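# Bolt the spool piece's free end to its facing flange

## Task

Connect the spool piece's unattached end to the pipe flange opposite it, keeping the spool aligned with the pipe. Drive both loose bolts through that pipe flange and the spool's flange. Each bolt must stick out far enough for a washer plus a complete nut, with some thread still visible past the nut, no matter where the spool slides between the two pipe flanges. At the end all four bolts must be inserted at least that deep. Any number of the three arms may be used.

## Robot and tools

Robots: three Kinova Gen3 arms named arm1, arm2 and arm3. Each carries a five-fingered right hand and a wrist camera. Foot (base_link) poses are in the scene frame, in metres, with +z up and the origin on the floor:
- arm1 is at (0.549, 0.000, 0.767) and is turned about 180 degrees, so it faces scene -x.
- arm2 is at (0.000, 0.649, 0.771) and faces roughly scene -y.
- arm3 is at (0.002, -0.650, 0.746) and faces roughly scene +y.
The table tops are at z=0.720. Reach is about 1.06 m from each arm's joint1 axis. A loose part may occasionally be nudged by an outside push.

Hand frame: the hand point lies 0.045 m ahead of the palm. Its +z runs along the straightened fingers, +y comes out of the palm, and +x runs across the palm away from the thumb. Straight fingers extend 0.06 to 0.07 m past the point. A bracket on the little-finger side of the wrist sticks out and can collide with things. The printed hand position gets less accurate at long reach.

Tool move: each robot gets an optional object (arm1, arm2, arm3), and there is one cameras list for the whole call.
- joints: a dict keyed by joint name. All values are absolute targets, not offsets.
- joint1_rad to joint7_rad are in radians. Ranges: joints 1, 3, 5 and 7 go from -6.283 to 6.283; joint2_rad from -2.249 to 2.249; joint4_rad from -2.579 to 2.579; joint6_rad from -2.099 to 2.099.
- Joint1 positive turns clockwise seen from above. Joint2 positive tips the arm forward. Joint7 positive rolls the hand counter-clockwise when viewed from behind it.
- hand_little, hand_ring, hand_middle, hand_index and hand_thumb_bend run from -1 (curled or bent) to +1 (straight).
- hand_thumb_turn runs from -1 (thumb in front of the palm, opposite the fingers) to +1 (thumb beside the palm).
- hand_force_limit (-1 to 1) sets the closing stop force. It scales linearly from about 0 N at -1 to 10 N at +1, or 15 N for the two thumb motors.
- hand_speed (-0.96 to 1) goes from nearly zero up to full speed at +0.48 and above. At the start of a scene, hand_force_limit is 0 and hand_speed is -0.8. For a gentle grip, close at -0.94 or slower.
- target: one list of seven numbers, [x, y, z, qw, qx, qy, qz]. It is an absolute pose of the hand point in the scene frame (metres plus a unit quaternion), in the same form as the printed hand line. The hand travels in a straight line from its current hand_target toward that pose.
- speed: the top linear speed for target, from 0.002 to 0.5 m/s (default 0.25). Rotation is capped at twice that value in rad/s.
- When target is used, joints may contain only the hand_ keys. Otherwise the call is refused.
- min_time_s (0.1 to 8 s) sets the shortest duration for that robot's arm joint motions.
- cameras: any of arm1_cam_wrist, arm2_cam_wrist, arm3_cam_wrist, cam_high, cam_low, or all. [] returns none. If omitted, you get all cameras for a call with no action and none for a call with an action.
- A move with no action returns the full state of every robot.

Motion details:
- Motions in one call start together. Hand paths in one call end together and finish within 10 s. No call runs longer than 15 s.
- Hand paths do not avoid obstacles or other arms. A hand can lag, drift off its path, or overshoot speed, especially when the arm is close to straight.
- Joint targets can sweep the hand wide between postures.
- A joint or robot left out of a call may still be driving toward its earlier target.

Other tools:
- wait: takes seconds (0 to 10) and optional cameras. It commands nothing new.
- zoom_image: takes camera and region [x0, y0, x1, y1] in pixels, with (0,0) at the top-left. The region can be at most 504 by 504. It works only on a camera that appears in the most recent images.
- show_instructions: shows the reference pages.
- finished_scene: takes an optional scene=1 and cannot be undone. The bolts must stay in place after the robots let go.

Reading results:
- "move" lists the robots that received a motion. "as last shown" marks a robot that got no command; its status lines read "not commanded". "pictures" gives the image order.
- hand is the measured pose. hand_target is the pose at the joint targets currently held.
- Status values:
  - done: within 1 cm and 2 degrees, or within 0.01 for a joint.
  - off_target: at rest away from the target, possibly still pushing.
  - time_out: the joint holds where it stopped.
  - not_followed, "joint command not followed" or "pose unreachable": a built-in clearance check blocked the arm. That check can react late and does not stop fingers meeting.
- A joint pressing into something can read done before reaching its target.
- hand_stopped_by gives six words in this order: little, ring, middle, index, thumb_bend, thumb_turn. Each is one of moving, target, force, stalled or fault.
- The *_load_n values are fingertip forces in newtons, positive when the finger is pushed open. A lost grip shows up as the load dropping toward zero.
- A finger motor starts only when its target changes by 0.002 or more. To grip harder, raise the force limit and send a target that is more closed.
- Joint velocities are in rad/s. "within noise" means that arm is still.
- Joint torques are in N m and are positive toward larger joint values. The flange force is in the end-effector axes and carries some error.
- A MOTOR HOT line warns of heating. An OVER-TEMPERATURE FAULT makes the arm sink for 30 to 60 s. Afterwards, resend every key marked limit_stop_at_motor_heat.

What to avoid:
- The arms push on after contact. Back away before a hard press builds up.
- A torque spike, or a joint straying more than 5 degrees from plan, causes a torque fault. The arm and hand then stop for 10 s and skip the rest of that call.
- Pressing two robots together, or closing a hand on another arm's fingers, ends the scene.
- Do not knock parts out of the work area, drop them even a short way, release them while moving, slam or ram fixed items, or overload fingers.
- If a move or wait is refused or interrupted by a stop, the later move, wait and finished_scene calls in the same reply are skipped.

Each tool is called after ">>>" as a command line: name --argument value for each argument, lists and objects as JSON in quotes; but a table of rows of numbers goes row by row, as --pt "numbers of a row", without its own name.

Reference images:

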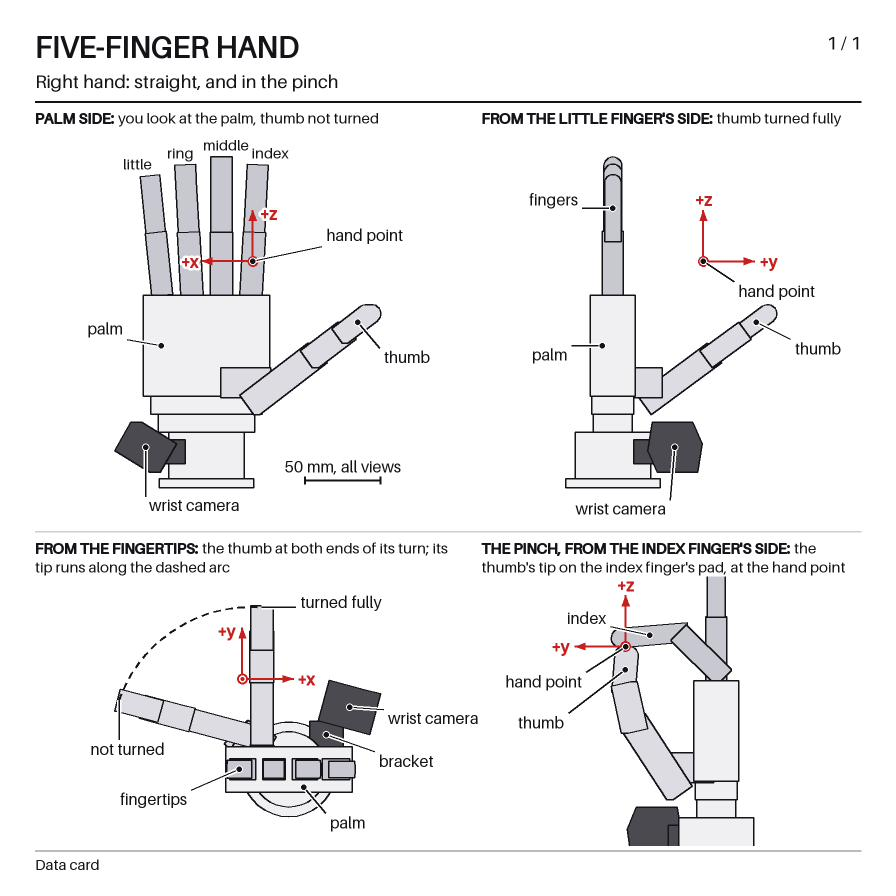

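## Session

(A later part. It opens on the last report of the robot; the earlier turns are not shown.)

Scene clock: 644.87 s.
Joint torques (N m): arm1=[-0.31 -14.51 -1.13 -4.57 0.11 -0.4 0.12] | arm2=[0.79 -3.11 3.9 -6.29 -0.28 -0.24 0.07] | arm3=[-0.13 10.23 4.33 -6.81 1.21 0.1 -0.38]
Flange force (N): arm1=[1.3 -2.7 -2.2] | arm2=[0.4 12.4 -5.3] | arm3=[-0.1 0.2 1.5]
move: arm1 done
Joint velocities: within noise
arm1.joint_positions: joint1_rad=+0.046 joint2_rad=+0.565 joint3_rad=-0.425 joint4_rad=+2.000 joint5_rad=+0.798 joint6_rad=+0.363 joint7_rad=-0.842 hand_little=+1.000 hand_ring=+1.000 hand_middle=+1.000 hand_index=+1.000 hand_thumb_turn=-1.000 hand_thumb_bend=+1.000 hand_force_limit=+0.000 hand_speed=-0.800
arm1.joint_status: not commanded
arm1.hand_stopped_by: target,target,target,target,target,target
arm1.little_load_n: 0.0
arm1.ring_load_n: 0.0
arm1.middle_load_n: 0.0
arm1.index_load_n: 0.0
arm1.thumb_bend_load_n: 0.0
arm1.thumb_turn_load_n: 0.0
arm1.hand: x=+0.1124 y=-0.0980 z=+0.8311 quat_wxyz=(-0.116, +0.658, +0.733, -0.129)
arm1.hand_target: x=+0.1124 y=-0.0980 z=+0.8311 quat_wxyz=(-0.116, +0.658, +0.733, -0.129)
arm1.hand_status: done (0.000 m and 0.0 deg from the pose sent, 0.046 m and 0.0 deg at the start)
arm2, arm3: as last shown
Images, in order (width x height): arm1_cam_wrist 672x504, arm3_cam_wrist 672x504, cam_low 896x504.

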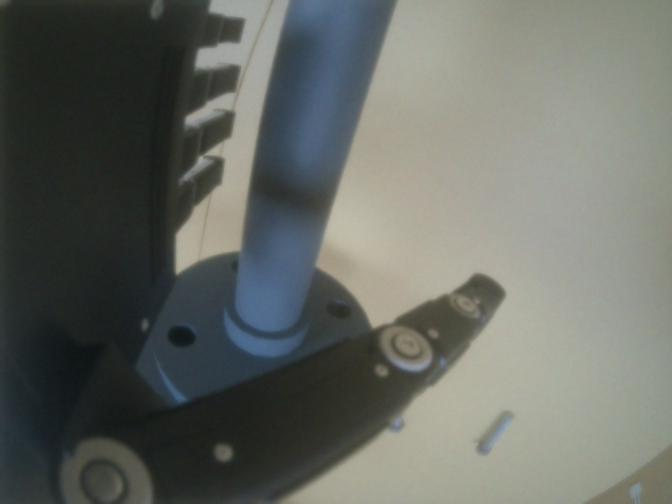

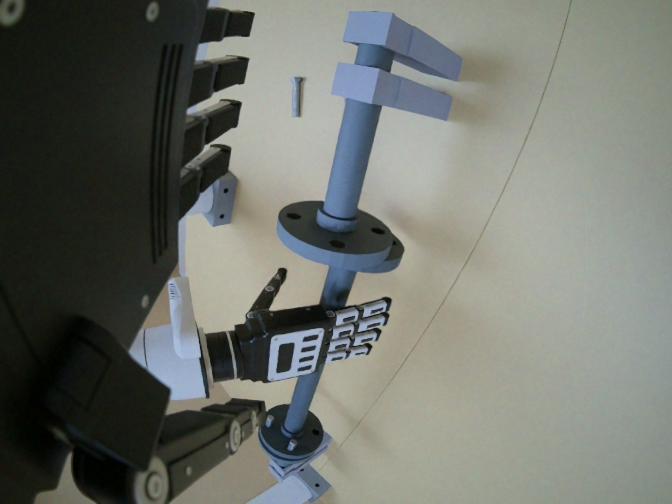

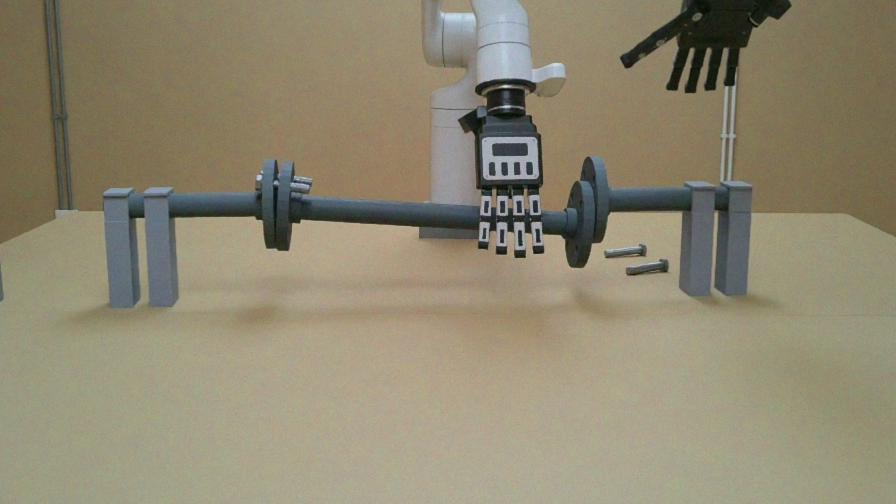

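>>> move --arm1 '{"target": [0.1039, -0.099, 0.8076, -0.116, 0.6576, 0.733, -0.1292], "speed": 0.05}' --cameras '[]'

>>> move --arm1 '{"joints": {"hand_little": 0.15, "hand_ring": 0.15, "hand_middle": 0.15, "hand_index": 0.15, "hand_speed": -0.8, "hand_force_limit": -0.6}}' --cameras '["arm1_cam_wrist", "arm3_cam_wrist", "cam_low"]'

>>> zoom_image --camera "arm1_cam_wrist" --region '[130, 0, 530, 300]'

>>> zoom_image --camera "arm3_cam_wrist" --region '[130, 200, 430, 430]'

>>> zoom_image --camera "cam_low" --region '[450, 120, 650, 290]'

Scene clock: 672.43 s.
Joint torques (N m): arm1=[-0.27 -15.28 -1.04 -4.13 0.15 -0.35 0.12] | arm2=[0.78 -3.11 3.88 -6.26 -0.28 -0.22 0.03] | arm3=[-0.16 10.17 4.28 -6.86 1.17 0.1 -0.39]
Flange force (N): arm1=[1.2 -3.2 -1.7] | arm2=[0.3 12.3 -5.4] | arm3=[0.1 0.0 1.7]
move: arm1 done
Joint velocities: within noise
arm1.joint_positions: joint1_rad=-0.010 joint2_rad=+0.619 joint3_rad=-0.350 joint4_rad=+1.992 joint5_rad=+0.858 joint6_rad=+0.305 joint7_rad=-0.901 hand_little=+1.000 hand_ring=+1.000 hand_middle=+1.000 hand_index=+1.000 hand_thumb_turn=-1.000 hand_thumb_bend=+1.000 hand_force_limit=+0.000 hand_speed=-0.800
arm1.joint_status: not commanded
arm1.hand_stopped_by: target,target,target,target,target,target
arm1.little_load_n: 0.0
arm1.ring_load_n: 0.0
arm1.middle_load_n: 0.0
arm1.index_load_n: 0.0
arm1.thumb_bend_load_n: -0.5
arm1.thumb_turn_load_n: 0.0
arm1.hand: x=+0.1038 y=-0.0990 z=+0.8076 quat_wxyz=(-0.116, +0.658, +0.733, -0.129)
arm1.hand_target: x=+0.1039 y=-0.0990 z=+0.8076 quat_wxyz=(-0.116, +0.658, +0.733, -0.129)
arm1.hand_status: done (0.000 m and 0.0 deg from the pose sent, 0.025 m and 0.0 deg at the start)
arm2, arm3: as last shown

Scene clock: 674.43 s.
Joint torques (N m): arm1=[-0.36 -15.19 -0.99 -4.16 0.08 -0.36 0.09] | arm2=[0.75 -3.09 3.85 -6.3 -0.32 -0.25 0.04] | arm3=[-0.14 10.19 4.29 -6.81 1.21 0.12 -0.37]
Flange force (N): arm1=[1.5 -3.3 -2.2] | arm2=[0.4 12.1 -5.3] | arm3=[0.0 0.1 1.6]
move: arm1 done
Joint velocities: within noise
arm1.joint_positions: joint1_rad=-0.010 joint2_rad=+0.619 joint3_rad=-0.350 joint4_rad=+1.992 joint5_rad=+0.858 joint6_rad=+0.305 joint7_rad=-0.901 hand_little=+0.150 hand_ring=+0.150 hand_middle=+0.150 hand_index=+0.150 hand_thumb_turn=-1.000 hand_thumb_bend=+1.000 hand_force_limit=-0.600 hand_speed=-0.800
arm1.joint_status: all done
arm1.hand_stopped_by: target,target,target,target,target,target
arm1.little_load_n: 0.0
arm1.ring_load_n: 0.0
arm1.middle_load_n: 0.0
arm1.index_load_n: 0.0
arm1.thumb_bend_load_n: 0.0
arm1.thumb_turn_load_n: 0.0
arm1.hand: x=+0.1039 y=-0.0990 z=+0.8076 quat_wxyz=(-0.116, +0.658, +0.733, -0.129)
arm1.hand_target: x=+0.1039 y=-0.0990 z=+0.8076 quat_wxyz=(-0.116, +0.658, +0.733, -0.129)
arm1.hand_status: not commanded
arm2, arm3: as last shown
Images, in order (width x height): arm1_cam_wrist 672x504, arm3_cam_wrist 672x504, cam_low 896x504.

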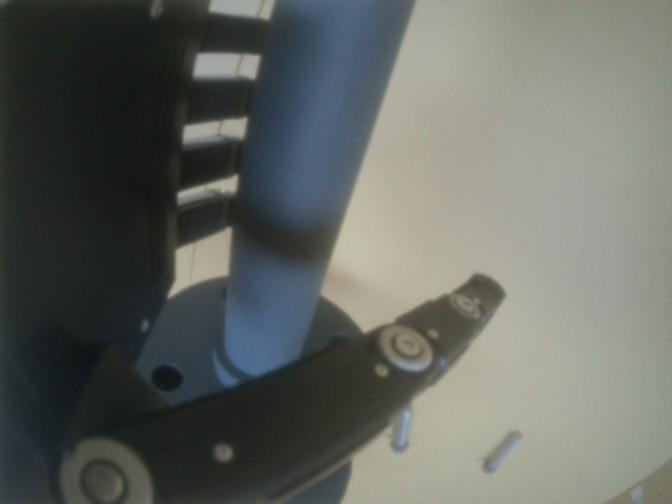

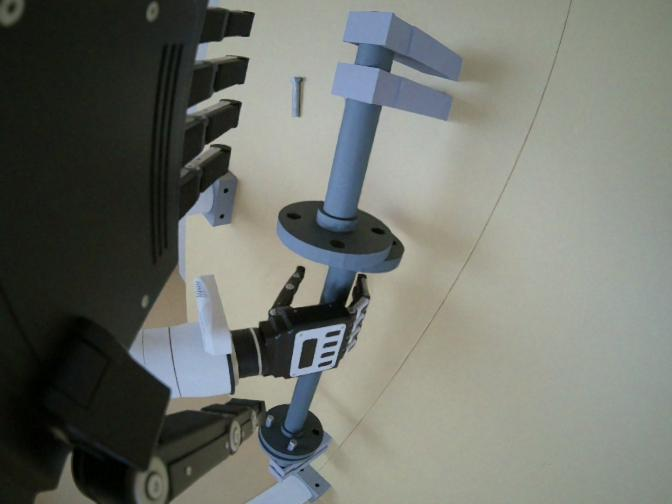

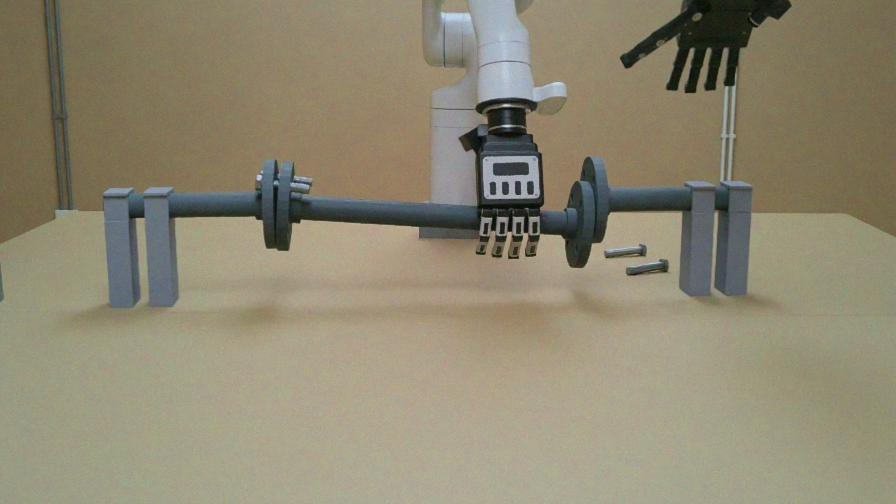

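Scaled by 1.260 from the camera's image (finer frame: 960x720).

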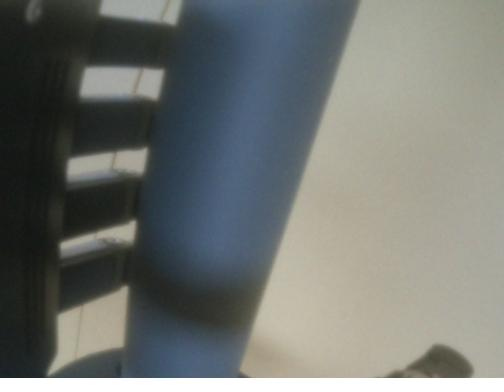

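Scaled by 1.680 from the camera's image (finer frame: 960x720).

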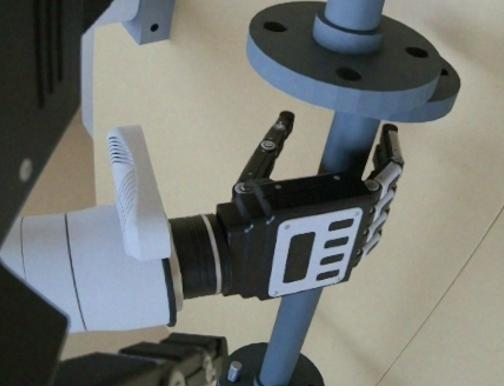

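Scaled by 2.520 from the camera's image (finer frame: 1280x720).

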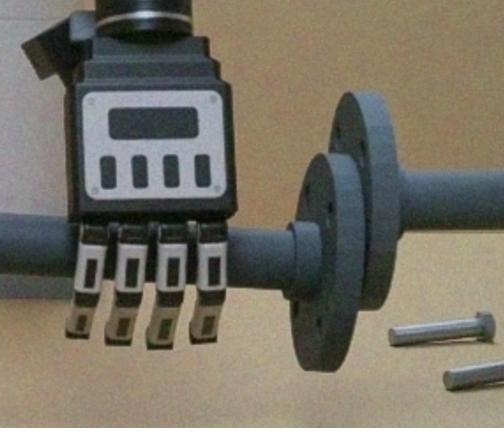

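>>> move --arm1 '{"target": [0.0905, -0.1005, 0.7775, -0.116, 0.6576, 0.733, -0.1292], "speed": 0.04}' --cameras '["arm1_cam_wrist", "arm3_cam_wrist", "cam_low"]'

>>> zoom_image --camera "arm3_cam_wrist" --region '[130, 200, 430, 430]'

>>> zoom_image --camera "cam_low" --region '[450, 120, 650, 290]'

Scene clock: 691.43 s.
Joint torques (N m): arm1=[-0.29 -16.01 -0.65 -3.72 0.05 -0.31 0.1] | arm2=[0.79 -3.12 3.89 -6.32 -0.28 -0.23 0.05] | arm3=[-0.14 10.22 4.29 -6.75 1.2 0.14 -0.41]
Flange force (N): arm1=[1.4 -4.0 -2.2] | arm2=[0.4 12.3 -5.2] | arm3=[-0.3 0.1 1.5]
move: arm1 done
Joint velocities: within noise
arm1.joint_positions: joint1_rad=-0.077 joint2_rad=+0.694 joint3_rad=-0.257 joint4_rad=+1.965 joint5_rad=+0.919 joint6_rad=+0.235 joint7_rad=-0.964 hand_little=+0.150 hand_ring=+0.150 hand_middle=+0.150 hand_index=+0.150 hand_thumb_turn=-1.000 hand_thumb_bend=+1.000 hand_force_limit=-0.600 hand_speed=-0.800
arm1.joint_status: not commanded
arm1.hand_stopped_by: target,target,target,target,target,target
arm1.little_load_n: 0.0
arm1.ring_load_n: 0.0
arm1.middle_load_n: 0.0
arm1.index_load_n: 0.0
arm1.thumb_bend_load_n: 0.0
arm1.thumb_turn_load_n: 0.0
arm1.hand: x=+0.0905 y=-0.1005 z=+0.7775 quat_wxyz=(-0.116, +0.658, +0.733, -0.129)
arm1.hand_target: x=+0.0905 y=-0.1005 z=+0.7775 quat_wxyz=(-0.116, +0.658, +0.733, -0.129)
arm1.hand_status: done (0.000 m and 0.0 deg from the pose sent, 0.033 m and 0.0 deg at the start)
arm2, arm3: as last shown
arm3.thumb_turn_load_n: -0.5
Images, in order (width x height): arm1_cam_wrist 672x504, arm3_cam_wrist 672x504, cam_low 896x504.

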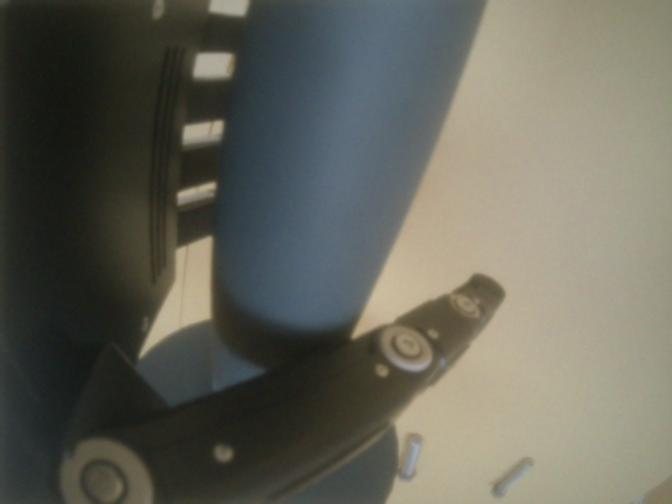

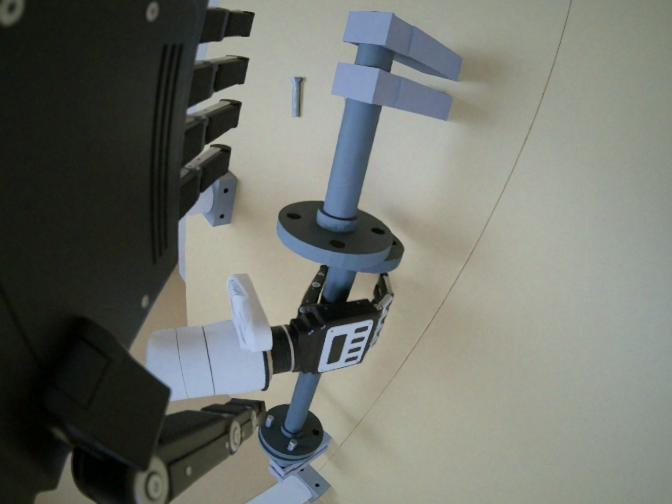

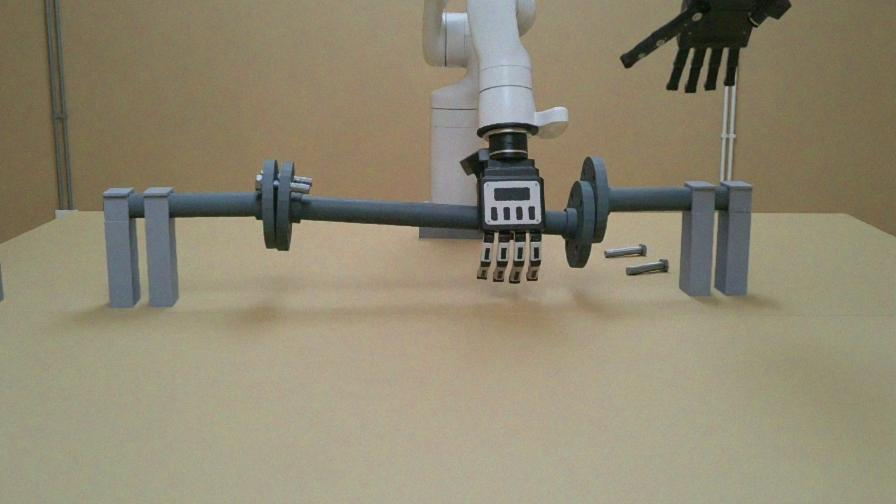

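Scaled by 1.680 from the camera's image (finer frame: 960x720).

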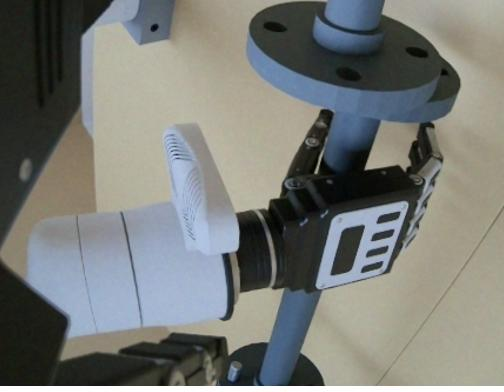

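Scaled by 2.520 from the camera's image (finer frame: 1280x720).

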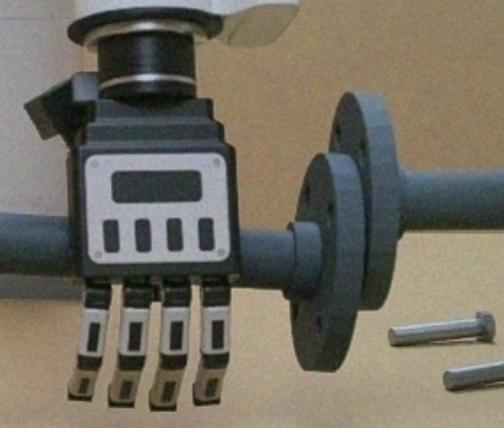

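>>> move --arm1 '{"target": [0.0871, -0.1009, 0.7681, -0.116, 0.6576, 0.733, -0.1292], "speed": 0.04}' --cameras '[]'

>>> move --arm1 '{"joints": {"hand_little": -1, "hand_ring": -1, "hand_middle": -1, "hand_index": -1, "hand_speed": -0.88, "hand_force_limit": -0.5}}' --cameras '["arm1_cam_wrist", "arm3_cam_wrist", "cam_low"]'

>>> zoom_image --camera "arm3_cam_wrist" --region '[180, 180, 430, 430]'

>>> zoom_image --camera "cam_low" --region '[450, 120, 650, 290]'

Scene clock: 709.37 s.
Joint torques (N m): arm1=[0.54 27.23 6.24 -16.98 2.17 -6.04 -0.25] | arm2=[0.74 -3.11 3.89 -6.28 -0.29 -0.24 0.06] | arm3=[-0.21 10.29 4.33 -6.85 1.2 0.15 -0.39]
Flange force (N): arm1=[4.0 14.3 -148.9] | arm2=[0.4 12.3 -5.3] | arm3=[-0.4 0.3 1.9]
move: arm1 done
Joint velocities: within noise
arm1.joint_positions: joint1_rad=-0.099 joint2_rad=+0.717 joint3_rad=-0.226 joint4_rad=+1.958 joint5_rad=+0.936 joint6_rad=+0.211 joint7_rad=-0.983 hand_little=+0.150 hand_ring=+0.150 hand_middle=+0.150 hand_index=+0.150 hand_thumb_turn=-1.000 hand_thumb_bend=+1.002 hand_force_limit=-0.600 hand_speed=-0.800
arm1.joint_status: not commanded
arm1.hand_stopped_by: target,target,target,target,target,target
arm1.little_load_n: 0.0
arm1.ring_load_n: 0.0
arm1.middle_load_n: 0.0
arm1.index_load_n: 0.0
arm1.thumb_bend_load_n: 9.5
arm1.thumb_turn_load_n: 3.0
arm1.hand: x=+0.0871 y=-0.1009 z=+0.7681 quat_wxyz=(-0.116, +0.658, +0.733, -0.129)
arm1.hand_target: x=+0.0871 y=-0.1009 z=+0.7681 quat_wxyz=(-0.116, +0.658, +0.733, -0.129)
arm1.hand_status: done (0.000 m and 0.0 deg from the pose sent, 0.010 m and 0.0 deg at the start)
arm2.joint_positions: joint1_rad=+0.616 joint2_rad=-0.270 joint3_rad=-0.068 joint4_rad=+1.571 joint5_rad=-0.119 joint6_rad=+1.827 joint7_rad=-1.961 hand_little=+1.000 hand_ring=+1.000 hand_middle=+1.000 hand_index=+1.000 hand_thumb_turn=+1.000 hand_thumb_bend=+1.000 hand_force_limit=+0.000 hand_speed=-0.800
arm2.joint_status: not commanded
arm2.hand_stopped_by: target,target,target,target,target,target
arm2.little_load_n: 0.0
arm2.ring_load_n: 0.0
arm2.middle_load_n: 0.0
arm2.index_load_n: 0.0
arm2.thumb_bend_load_n: 0.0
arm2.thumb_turn_load_n: 0.0
arm2.hand: x=-0.0605 y=+0.4097 z=+1.2323 quat_wxyz=(-0.043, -0.936, -0.349, -0.023)
arm2.hand_target: x=-0.0605 y=+0.4097 z=+1.2323 quat_wxyz=(-0.043, -0.936, -0.349, -0.023)
arm2.hand_status: not commanded
arm3: as last shown
arm3.thumb_turn_load_n: 0.0

Scene clock: 713.00 s.
Joint torques (N m): arm1=[0.51 25.22 6.17 -17.82 2.38 -6.03 -0.25] | arm2=[0.77 -3.13 3.87 -6.26 -0.3 -0.25 0.05] | arm3=[-0.17 10.19 4.26 -6.82 1.16 0.13 -0.42]
Flange force (N): arm1=[4.2 15.5 -145.2] | arm2=[0.3 12.3 -5.5] | arm3=[-0.1 -0.1 1.7]
move: arm1 off_target
Joint velocities: within noise
arm1.joint_positions: joint1_rad=-0.099 joint2_rad=+0.717 joint3_rad=-0.226 joint4_rad=+1.958 joint5_rad=+0.936 joint6_rad=+0.211 joint7_rad=-0.983 hand_little=-0.930 hand_ring=-0.819 hand_middle=-0.774 hand_index=-0.763 hand_thumb_turn=-1.000 hand_thumb_bend=+1.002 hand_force_limit=-0.500 hand_speed=-0.880
arm1.joint_status: hand_little off_target (ended at -0.930, target -1.000); hand_ring off_target (ended at -0.819, target -1.000); hand_middle off_target (ended at -0.774, target -1.000); hand_index off_target (ended at -0.763, target -1.000); the others done
arm1.hand_stopped_by: force,force,force,force,target,target
arm1.little_load_n: 5.0
arm1.ring_load_n: 3.5
arm1.middle_load_n: 3.0
arm1.index_load_n: 2.0
arm1.thumb_bend_load_n: 9.5
arm1.thumb_turn_load_n: 3.0
arm1.hand: x=+0.0871 y=-0.1009 z=+0.7681 quat_wxyz=(-0.116, +0.658, +0.733, -0.129)
arm1.hand_target: x=+0.0871 y=-0.1009 z=+0.7681 quat_wxyz=(-0.116, +0.658, +0.733, -0.129)
arm1.hand_status: not commanded
arm2: as last shown
arm3.joint_positions: joint1_rad=+1.832 joint2_rad=-0.555 joint3_rad=-1.980 joint4_rad=+1.804 joint5_rad=+0.282 joint6_rad=+1.242 joint7_rad=-1.820 hand_little=+1.000 hand_ring=+1.000 hand_middle=+1.000 hand_index=+1.000 hand_thumb_turn=+1.000 hand_thumb_bend=+1.000 hand_force_limit=+0.000 hand_speed=-0.800
arm3.joint_status: not commanded
arm3.hand_stopped_by: target,target,target,target,target,target
arm3.little_load_n: 0.0
arm3.ring_load_n: 0.0
arm3.middle_load_n: 0.0
arm3.index_load_n: 0.0
arm3.thumb_bend_load_n: 0.0
arm3.thumb_turn_load_n: 0.0
arm3.hand: x=+0.0000 y=-0.2800 z=+1.0000 quat_wxyz=(-0.271, +0.653, -0.653, +0.271)
arm3.hand_target: x=+0.0000 y=-0.2800 z=+1.0000 quat_wxyz=(-0.271, +0.653, -0.653, +0.271)
arm3.hand_status: not commanded
Images, in order (width x height): arm1_cam_wrist 672x504, arm3_cam_wrist 672x504, cam_low 896x504.

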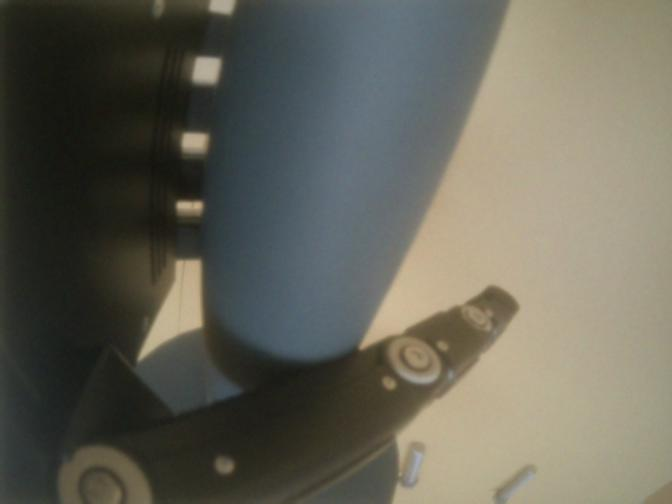

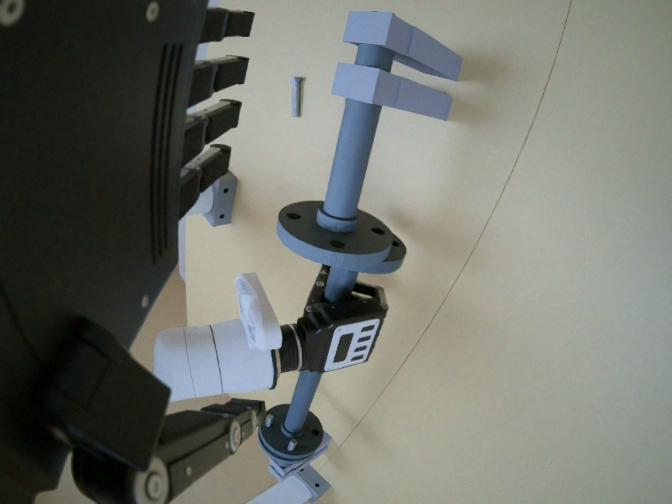

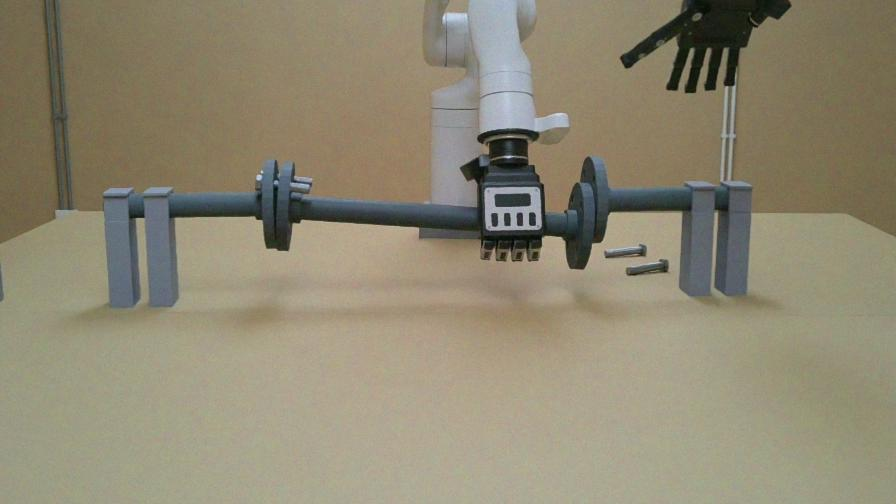

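Scaled by 2.016 from the camera's image (finer frame: 960x720).

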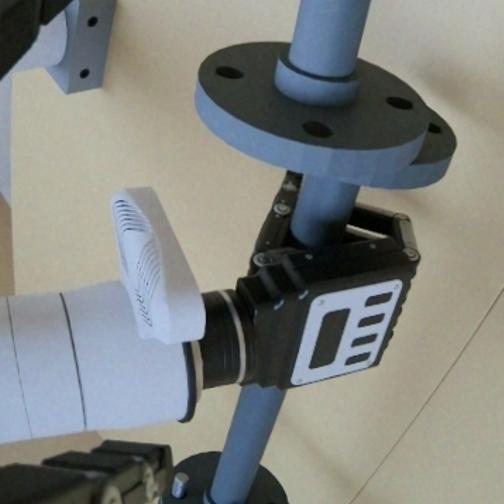

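Scaled by 2.520 from the camera's image (finer frame: 1280x720).

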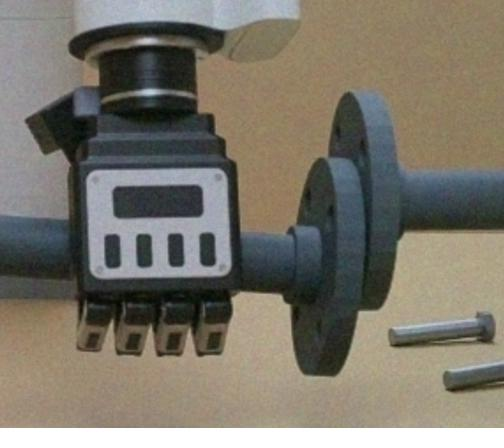

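>>> move --arm1 '{"target": [0.0902, -0.1005, 0.7767, -0.116, 0.6576, 0.733, -0.1292], "speed": 0.03}' --cameras '["arm1_cam_wrist", "arm3_cam_wrist", "cam_low"]'

Scene clock: 722.33 s.
Joint torques (N m): arm1=[0.99 -18.56 0.96 -3.71 0.17 1.14 0.05] | arm2=[0.76 -3.13 3.91 -6.25 -0.27 -0.26 0.08] | arm3=[-0.15 10.23 4.3 -6.82 1.22 0.13 -0.38]
Flange force (N): arm1=[-0.3 -3.7 4.4] | arm2=[0.4 12.5 -5.5] | arm3=[-0.1 0.2 1.7]
move: arm1 done
Joint velocities: within noise
arm1.joint_positions: joint1_rad=-0.079 joint2_rad=+0.696 joint3_rad=-0.255 joint4_rad=+1.965 joint5_rad=+0.921 joint6_rad=+0.233 joint7_rad=-0.966 hand_little=-0.929 hand_ring=-0.818 hand_middle=-0.773 hand_index=-0.762 hand_thumb_turn=-1.000 hand_thumb_bend=+1.000 hand_force_limit=-0.500 hand_speed=-0.880
arm1.joint_status: not commanded
arm1.hand_stopped_by: force,force,force,force,target,target
arm1.little_load_n: 18.5
arm1.ring_load_n: 11.5
arm1.middle_load_n: 5.5
arm1.index_load_n: 5.0
arm1.thumb_bend_load_n: 2.0
arm1.thumb_turn_load_n: 1.0
arm1.hand: x=+0.0902 y=-0.1005 z=+0.7767 quat_wxyz=(-0.116, +0.658, +0.733, -0.129)
arm1.hand_target: x=+0.0902 y=-0.1005 z=+0.7767 quat_wxyz=(-0.116, +0.658, +0.733, -0.129)
arm1.hand_status: done (0.000 m and 0.0 deg from the pose sent, 0.009 m and 0.0 deg at the start)
arm2, arm3: as last shown
arm3.thumb_turn_load_n: -0.5
Images, in order (width x height): arm1_cam_wrist 672x504, arm3_cam_wrist 672x504, cam_low 896x504.

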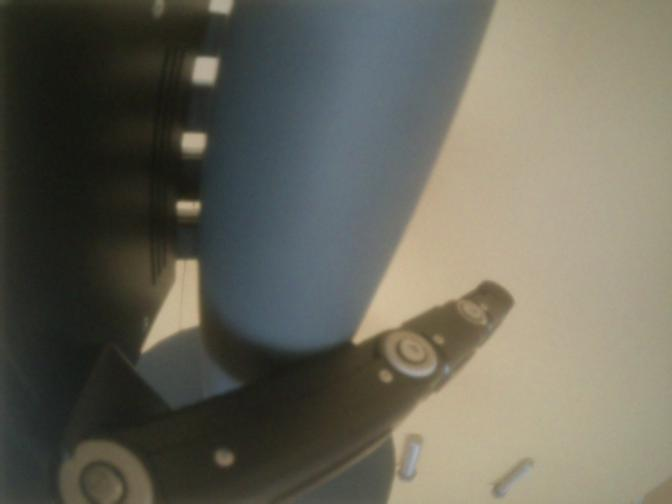

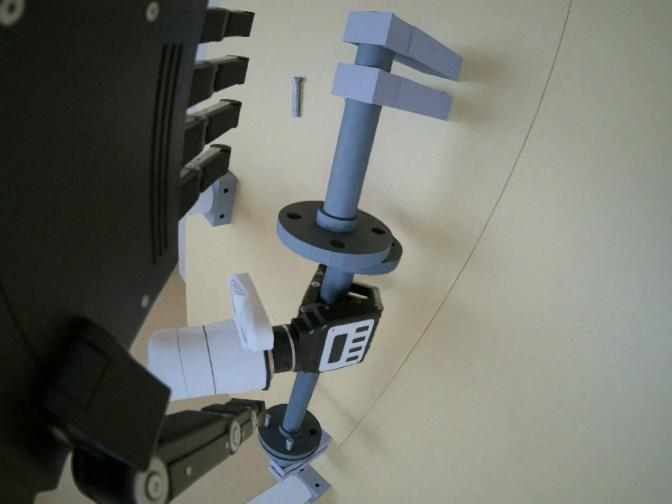

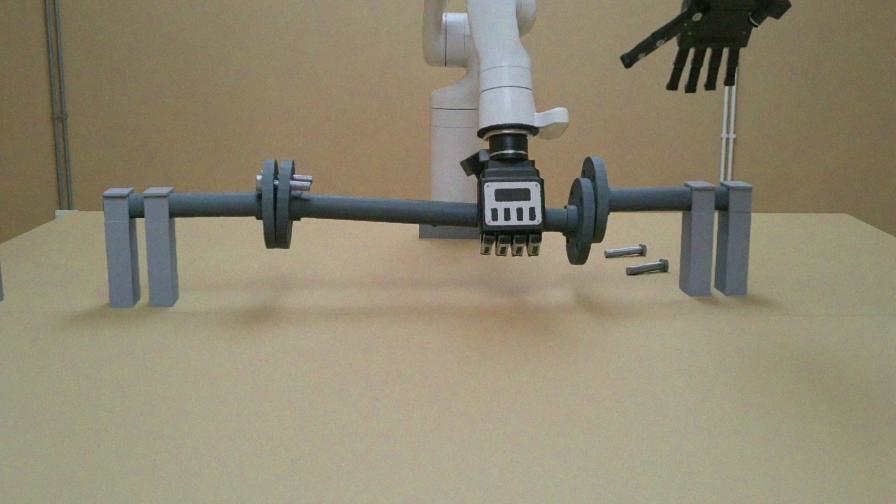

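>>> move --arm1 '{"target": [0.0902, -0.1005, 0.7947, -0.116, 0.6576, 0.733, -0.1292], "speed": 0.03}' --cameras '["arm1_cam_wrist", "arm3_cam_wrist", "cam_low", "cam_high"]'

>>> zoom_image --camera "arm3_cam_wrist" --region '[230, 180, 430, 330]'

>>> zoom_image --camera "cam_low" --region '[470, 140, 630, 280]'

>>> zoom_image --camera "cam_high" --region '[420, 150, 580, 270]'

Scene clock: 739.33 s.
Joint torques (N m): arm1=[1.48 -19.58 1.34 -4.13 0.27 1.99 -0.06] | arm2=[0.79 -3.11 3.88 -6.26 -0.31 -0.24 0.06] | arm3=[-0.14 10.16 4.31 -6.79 1.19 0.09 -0.35]
Flange force (N): arm1=[-0.5 -3.1 7.7] | arm2=[0.4 12.3 -5.4] | arm3=[0.0 0.0 1.4]
move: arm1 done
Joint velocities: within noise
arm1.joint_positions: joint1_rad=-0.025 joint2_rad=+0.664 joint3_rad=-0.330 joint4_rad=+1.954 joint5_rad=+0.875 joint6_rad=+0.296 joint7_rad=-0.910 hand_little=-0.926 hand_ring=-0.818 hand_middle=-0.774 hand_index=-0.763 hand_thumb_turn=-1.000 hand_thumb_bend=+1.000 hand_force_limit=-0.500 hand_speed=-0.880
arm1.joint_status: not commanded
arm1.hand_stopped_by: force,force,force,force,target,target
arm1.little_load_n: 31.5
arm1.ring_load_n: 13.0
arm1.middle_load_n: 0.0
arm1.index_load_n: 0.0
arm1.thumb_bend_load_n: 2.5
arm1.thumb_turn_load_n: 0.0
arm1.hand: x=+0.0902 y=-0.1005 z=+0.7947 quat_wxyz=(-0.116, +0.658, +0.733, -0.129)
arm1.hand_target: x=+0.0902 y=-0.1005 z=+0.7947 quat_wxyz=(-0.116, +0.658, +0.733, -0.129)
arm1.hand_status: done (0.000 m and 0.0 deg from the pose sent, 0.018 m and 0.0 deg at the start)
arm2, arm3: as last shown
arm2.thumb_bend_load_n: -0.5
arm3.ring_load_n: -0.5
arm3.thumb_turn_load_n: 0.0
pictures: arm1_cam_wrist, arm3_cam_wrist, cam_high, cam_low
Images, in order (width x height): arm1_cam_wrist 672x504, arm3_cam_wrist 672x504, cam_high 896x504, cam_low 896x504.

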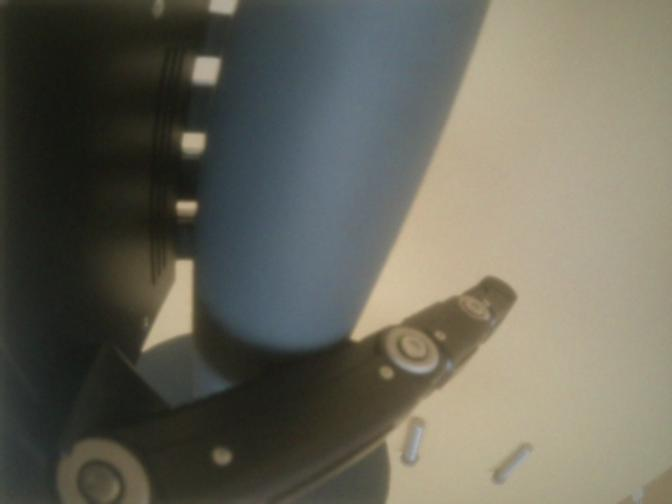

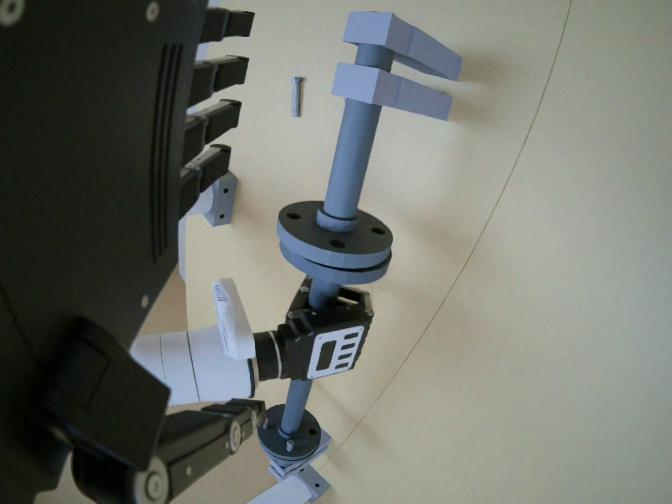

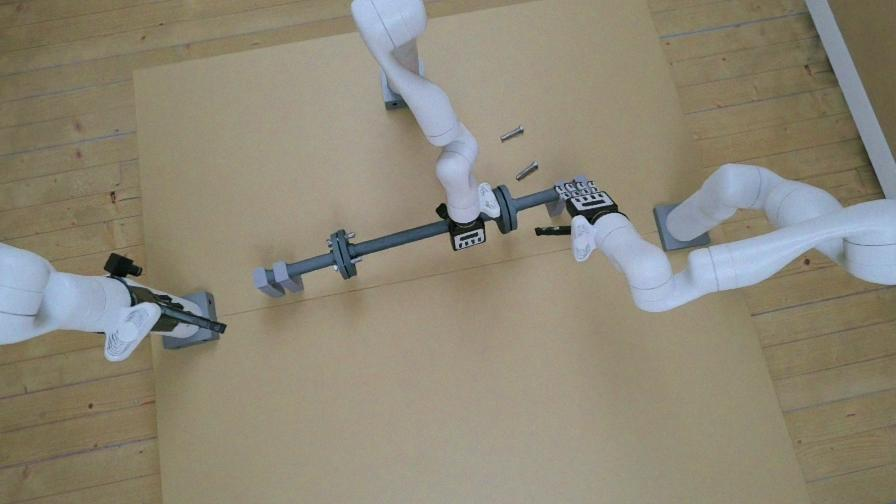

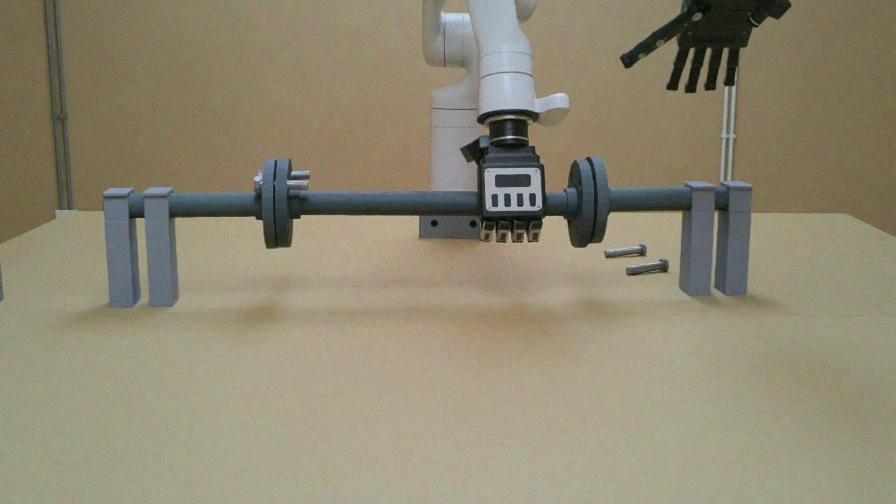

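Scaled by 2.520 from the camera's image (finer frame: 960x720).

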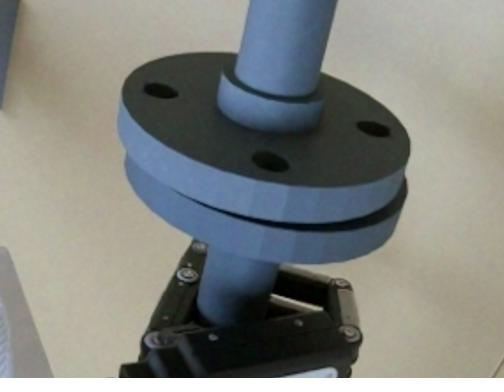

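Scaled by 3.150 from the camera's image (finer frame: 1280x720).

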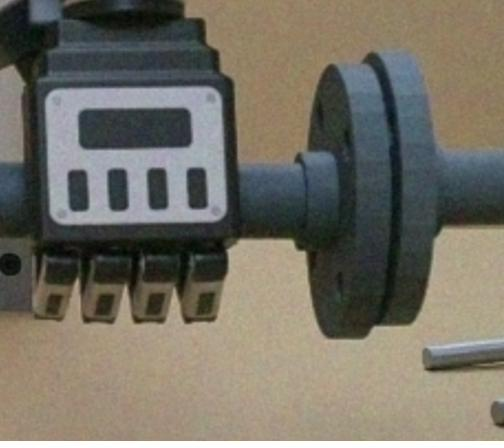

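Scaled by 3.150 from the camera's image (finer frame: 1280x720).

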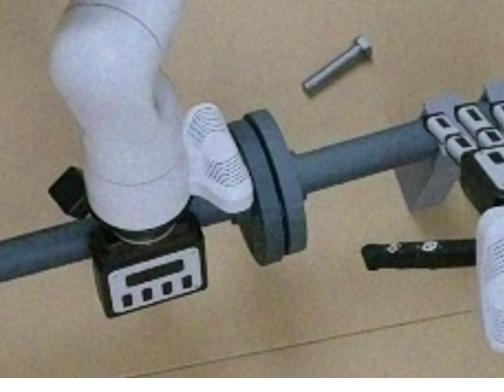

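>>> move --arm1 '{"joints": {"hand_little": -0.89, "hand_ring": -0.805, "hand_speed": -0.9}}' --cameras '["cam_low"]'

>>> zoom_image --camera "cam_low" --region '[470, 140, 630, 280]'

Scene clock: 751.00 s.
Joint torques (N m): arm1=[0.53 -18.47 0.15 -4.39 0.2 0.87 0.06] | arm2=[0.74 -3.09 3.87 -6.29 -0.29 -0.26 0.06] | arm3=[-0.17 10.25 4.39 -6.78 1.2 0.09 -0.37]
Flange force (N): arm1=[0.6 -2.8 4.4] | arm2=[0.5 12.3 -5.4] | arm3=[-0.4 0.3 1.5]
move: arm1 done
Joint velocities: within noise
arm1.joint_positions: joint1_rad=-0.025 joint2_rad=+0.664 joint3_rad=-0.330 joint4_rad=+1.954 joint5_rad=+0.875 joint6_rad=+0.296 joint7_rad=-0.910 hand_little=-0.888 hand_ring=-0.803 hand_middle=-0.774 hand_index=-0.763 hand_thumb_turn=-1.000 hand_thumb_bend=+1.000 hand_force_limit=-0.500 hand_speed=-0.900
arm1.joint_status: all done
arm1.hand_stopped_by: force,force,force,force,target,target
arm1.little_load_n: 17.5
arm1.ring_load_n: 8.5
arm1.middle_load_n: 0.5
arm1.index_load_n: 0.0
arm1.thumb_bend_load_n: 1.5
arm1.thumb_turn_load_n: 0.0
arm1.hand: x=+0.0902 y=-0.1005 z=+0.7947 quat_wxyz=(-0.116, +0.658, +0.733, -0.129)
arm1.hand_target: x=+0.0902 y=-0.1005 z=+0.7947 quat_wxyz=(-0.116, +0.658, +0.733, -0.129)
arm1.hand_status: not commanded
arm2, arm3: as last shown
arm2.thumb_bend_load_n: 0.0
arm3.ring_load_n: 0.0
Images, in order (width x height): cam_low 896x504.

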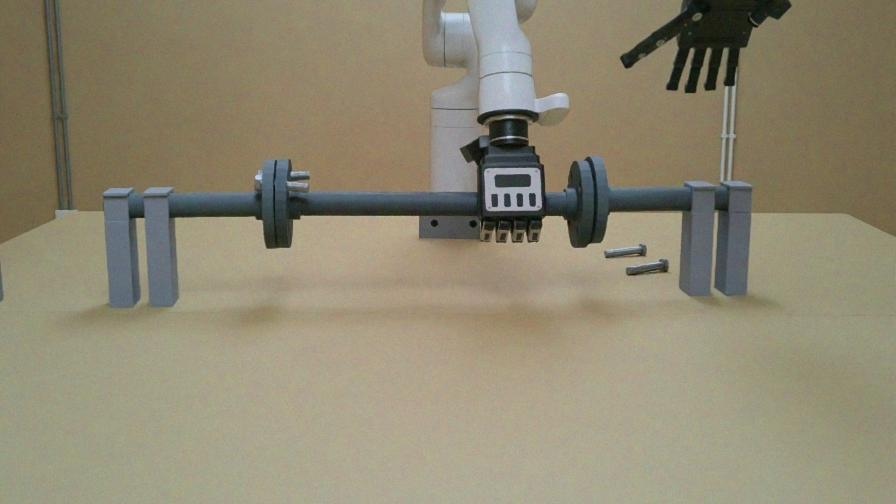

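Scaled by 3.150 from the camera's image (finer frame: 1280x720).

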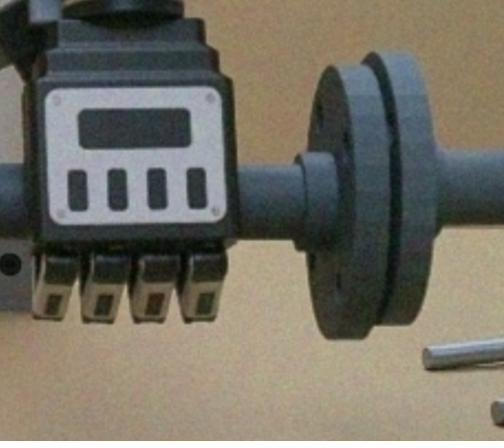

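>>> move --arm1 '{"joints": {"hand_little": -0.855, "hand_ring": -0.79, "hand_speed": -0.9}}' --cameras '[]'

Scene clock: 757.27 s.
Joint torques (N m): arm1=[-0.01 -17.54 -0.75 -4.46 0.08 -0.02 0.03] | arm2=[0.74 -3.13 3.84 -6.29 -0.29 -0.24 0.07] | arm3=[-0.13 10.16 4.27 -6.8 1.23 0.1 -0.39]
Flange force (N): arm1=[1.1 -2.8 2.0] | arm2=[0.4 12.3 -5.4] | arm3=[0.0 0.0 1.5]
move: arm1 done
Joint velocities: within noise
arm1.joint_positions: joint1_rad=-0.025 joint2_rad=+0.664 joint3_rad=-0.330 joint4_rad=+1.954 joint5_rad=+0.875 joint6_rad=+0.296 joint7_rad=-0.910 hand_little=-0.853 hand_ring=-0.789 hand_middle=-0.774 hand_index=-0.763 hand_thumb_turn=-1.000 hand_thumb_bend=+1.000 hand_force_limit=-0.500 hand_speed=-0.900
arm1.joint_status: all done
arm1.hand_stopped_by: force,force,force,force,target,target
arm1.little_load_n: 5.0
arm1.ring_load_n: 4.0
arm1.middle_load_n: 1.5
arm1.index_load_n: 0.0
arm1.thumb_bend_load_n: 0.5
arm1.thumb_turn_load_n: 0.0
arm1.hand: x=+0.0902 y=-0.1005 z=+0.7947 quat_wxyz=(-0.116, +0.658, +0.733, -0.129)
arm1.hand_target: x=+0.0902 y=-0.1005 z=+0.7947 quat_wxyz=(-0.116, +0.658, +0.733, -0.129)
arm1.hand_status: not commanded
arm2, arm3: as last shown
arm3.thumb_turn_load_n: -0.5


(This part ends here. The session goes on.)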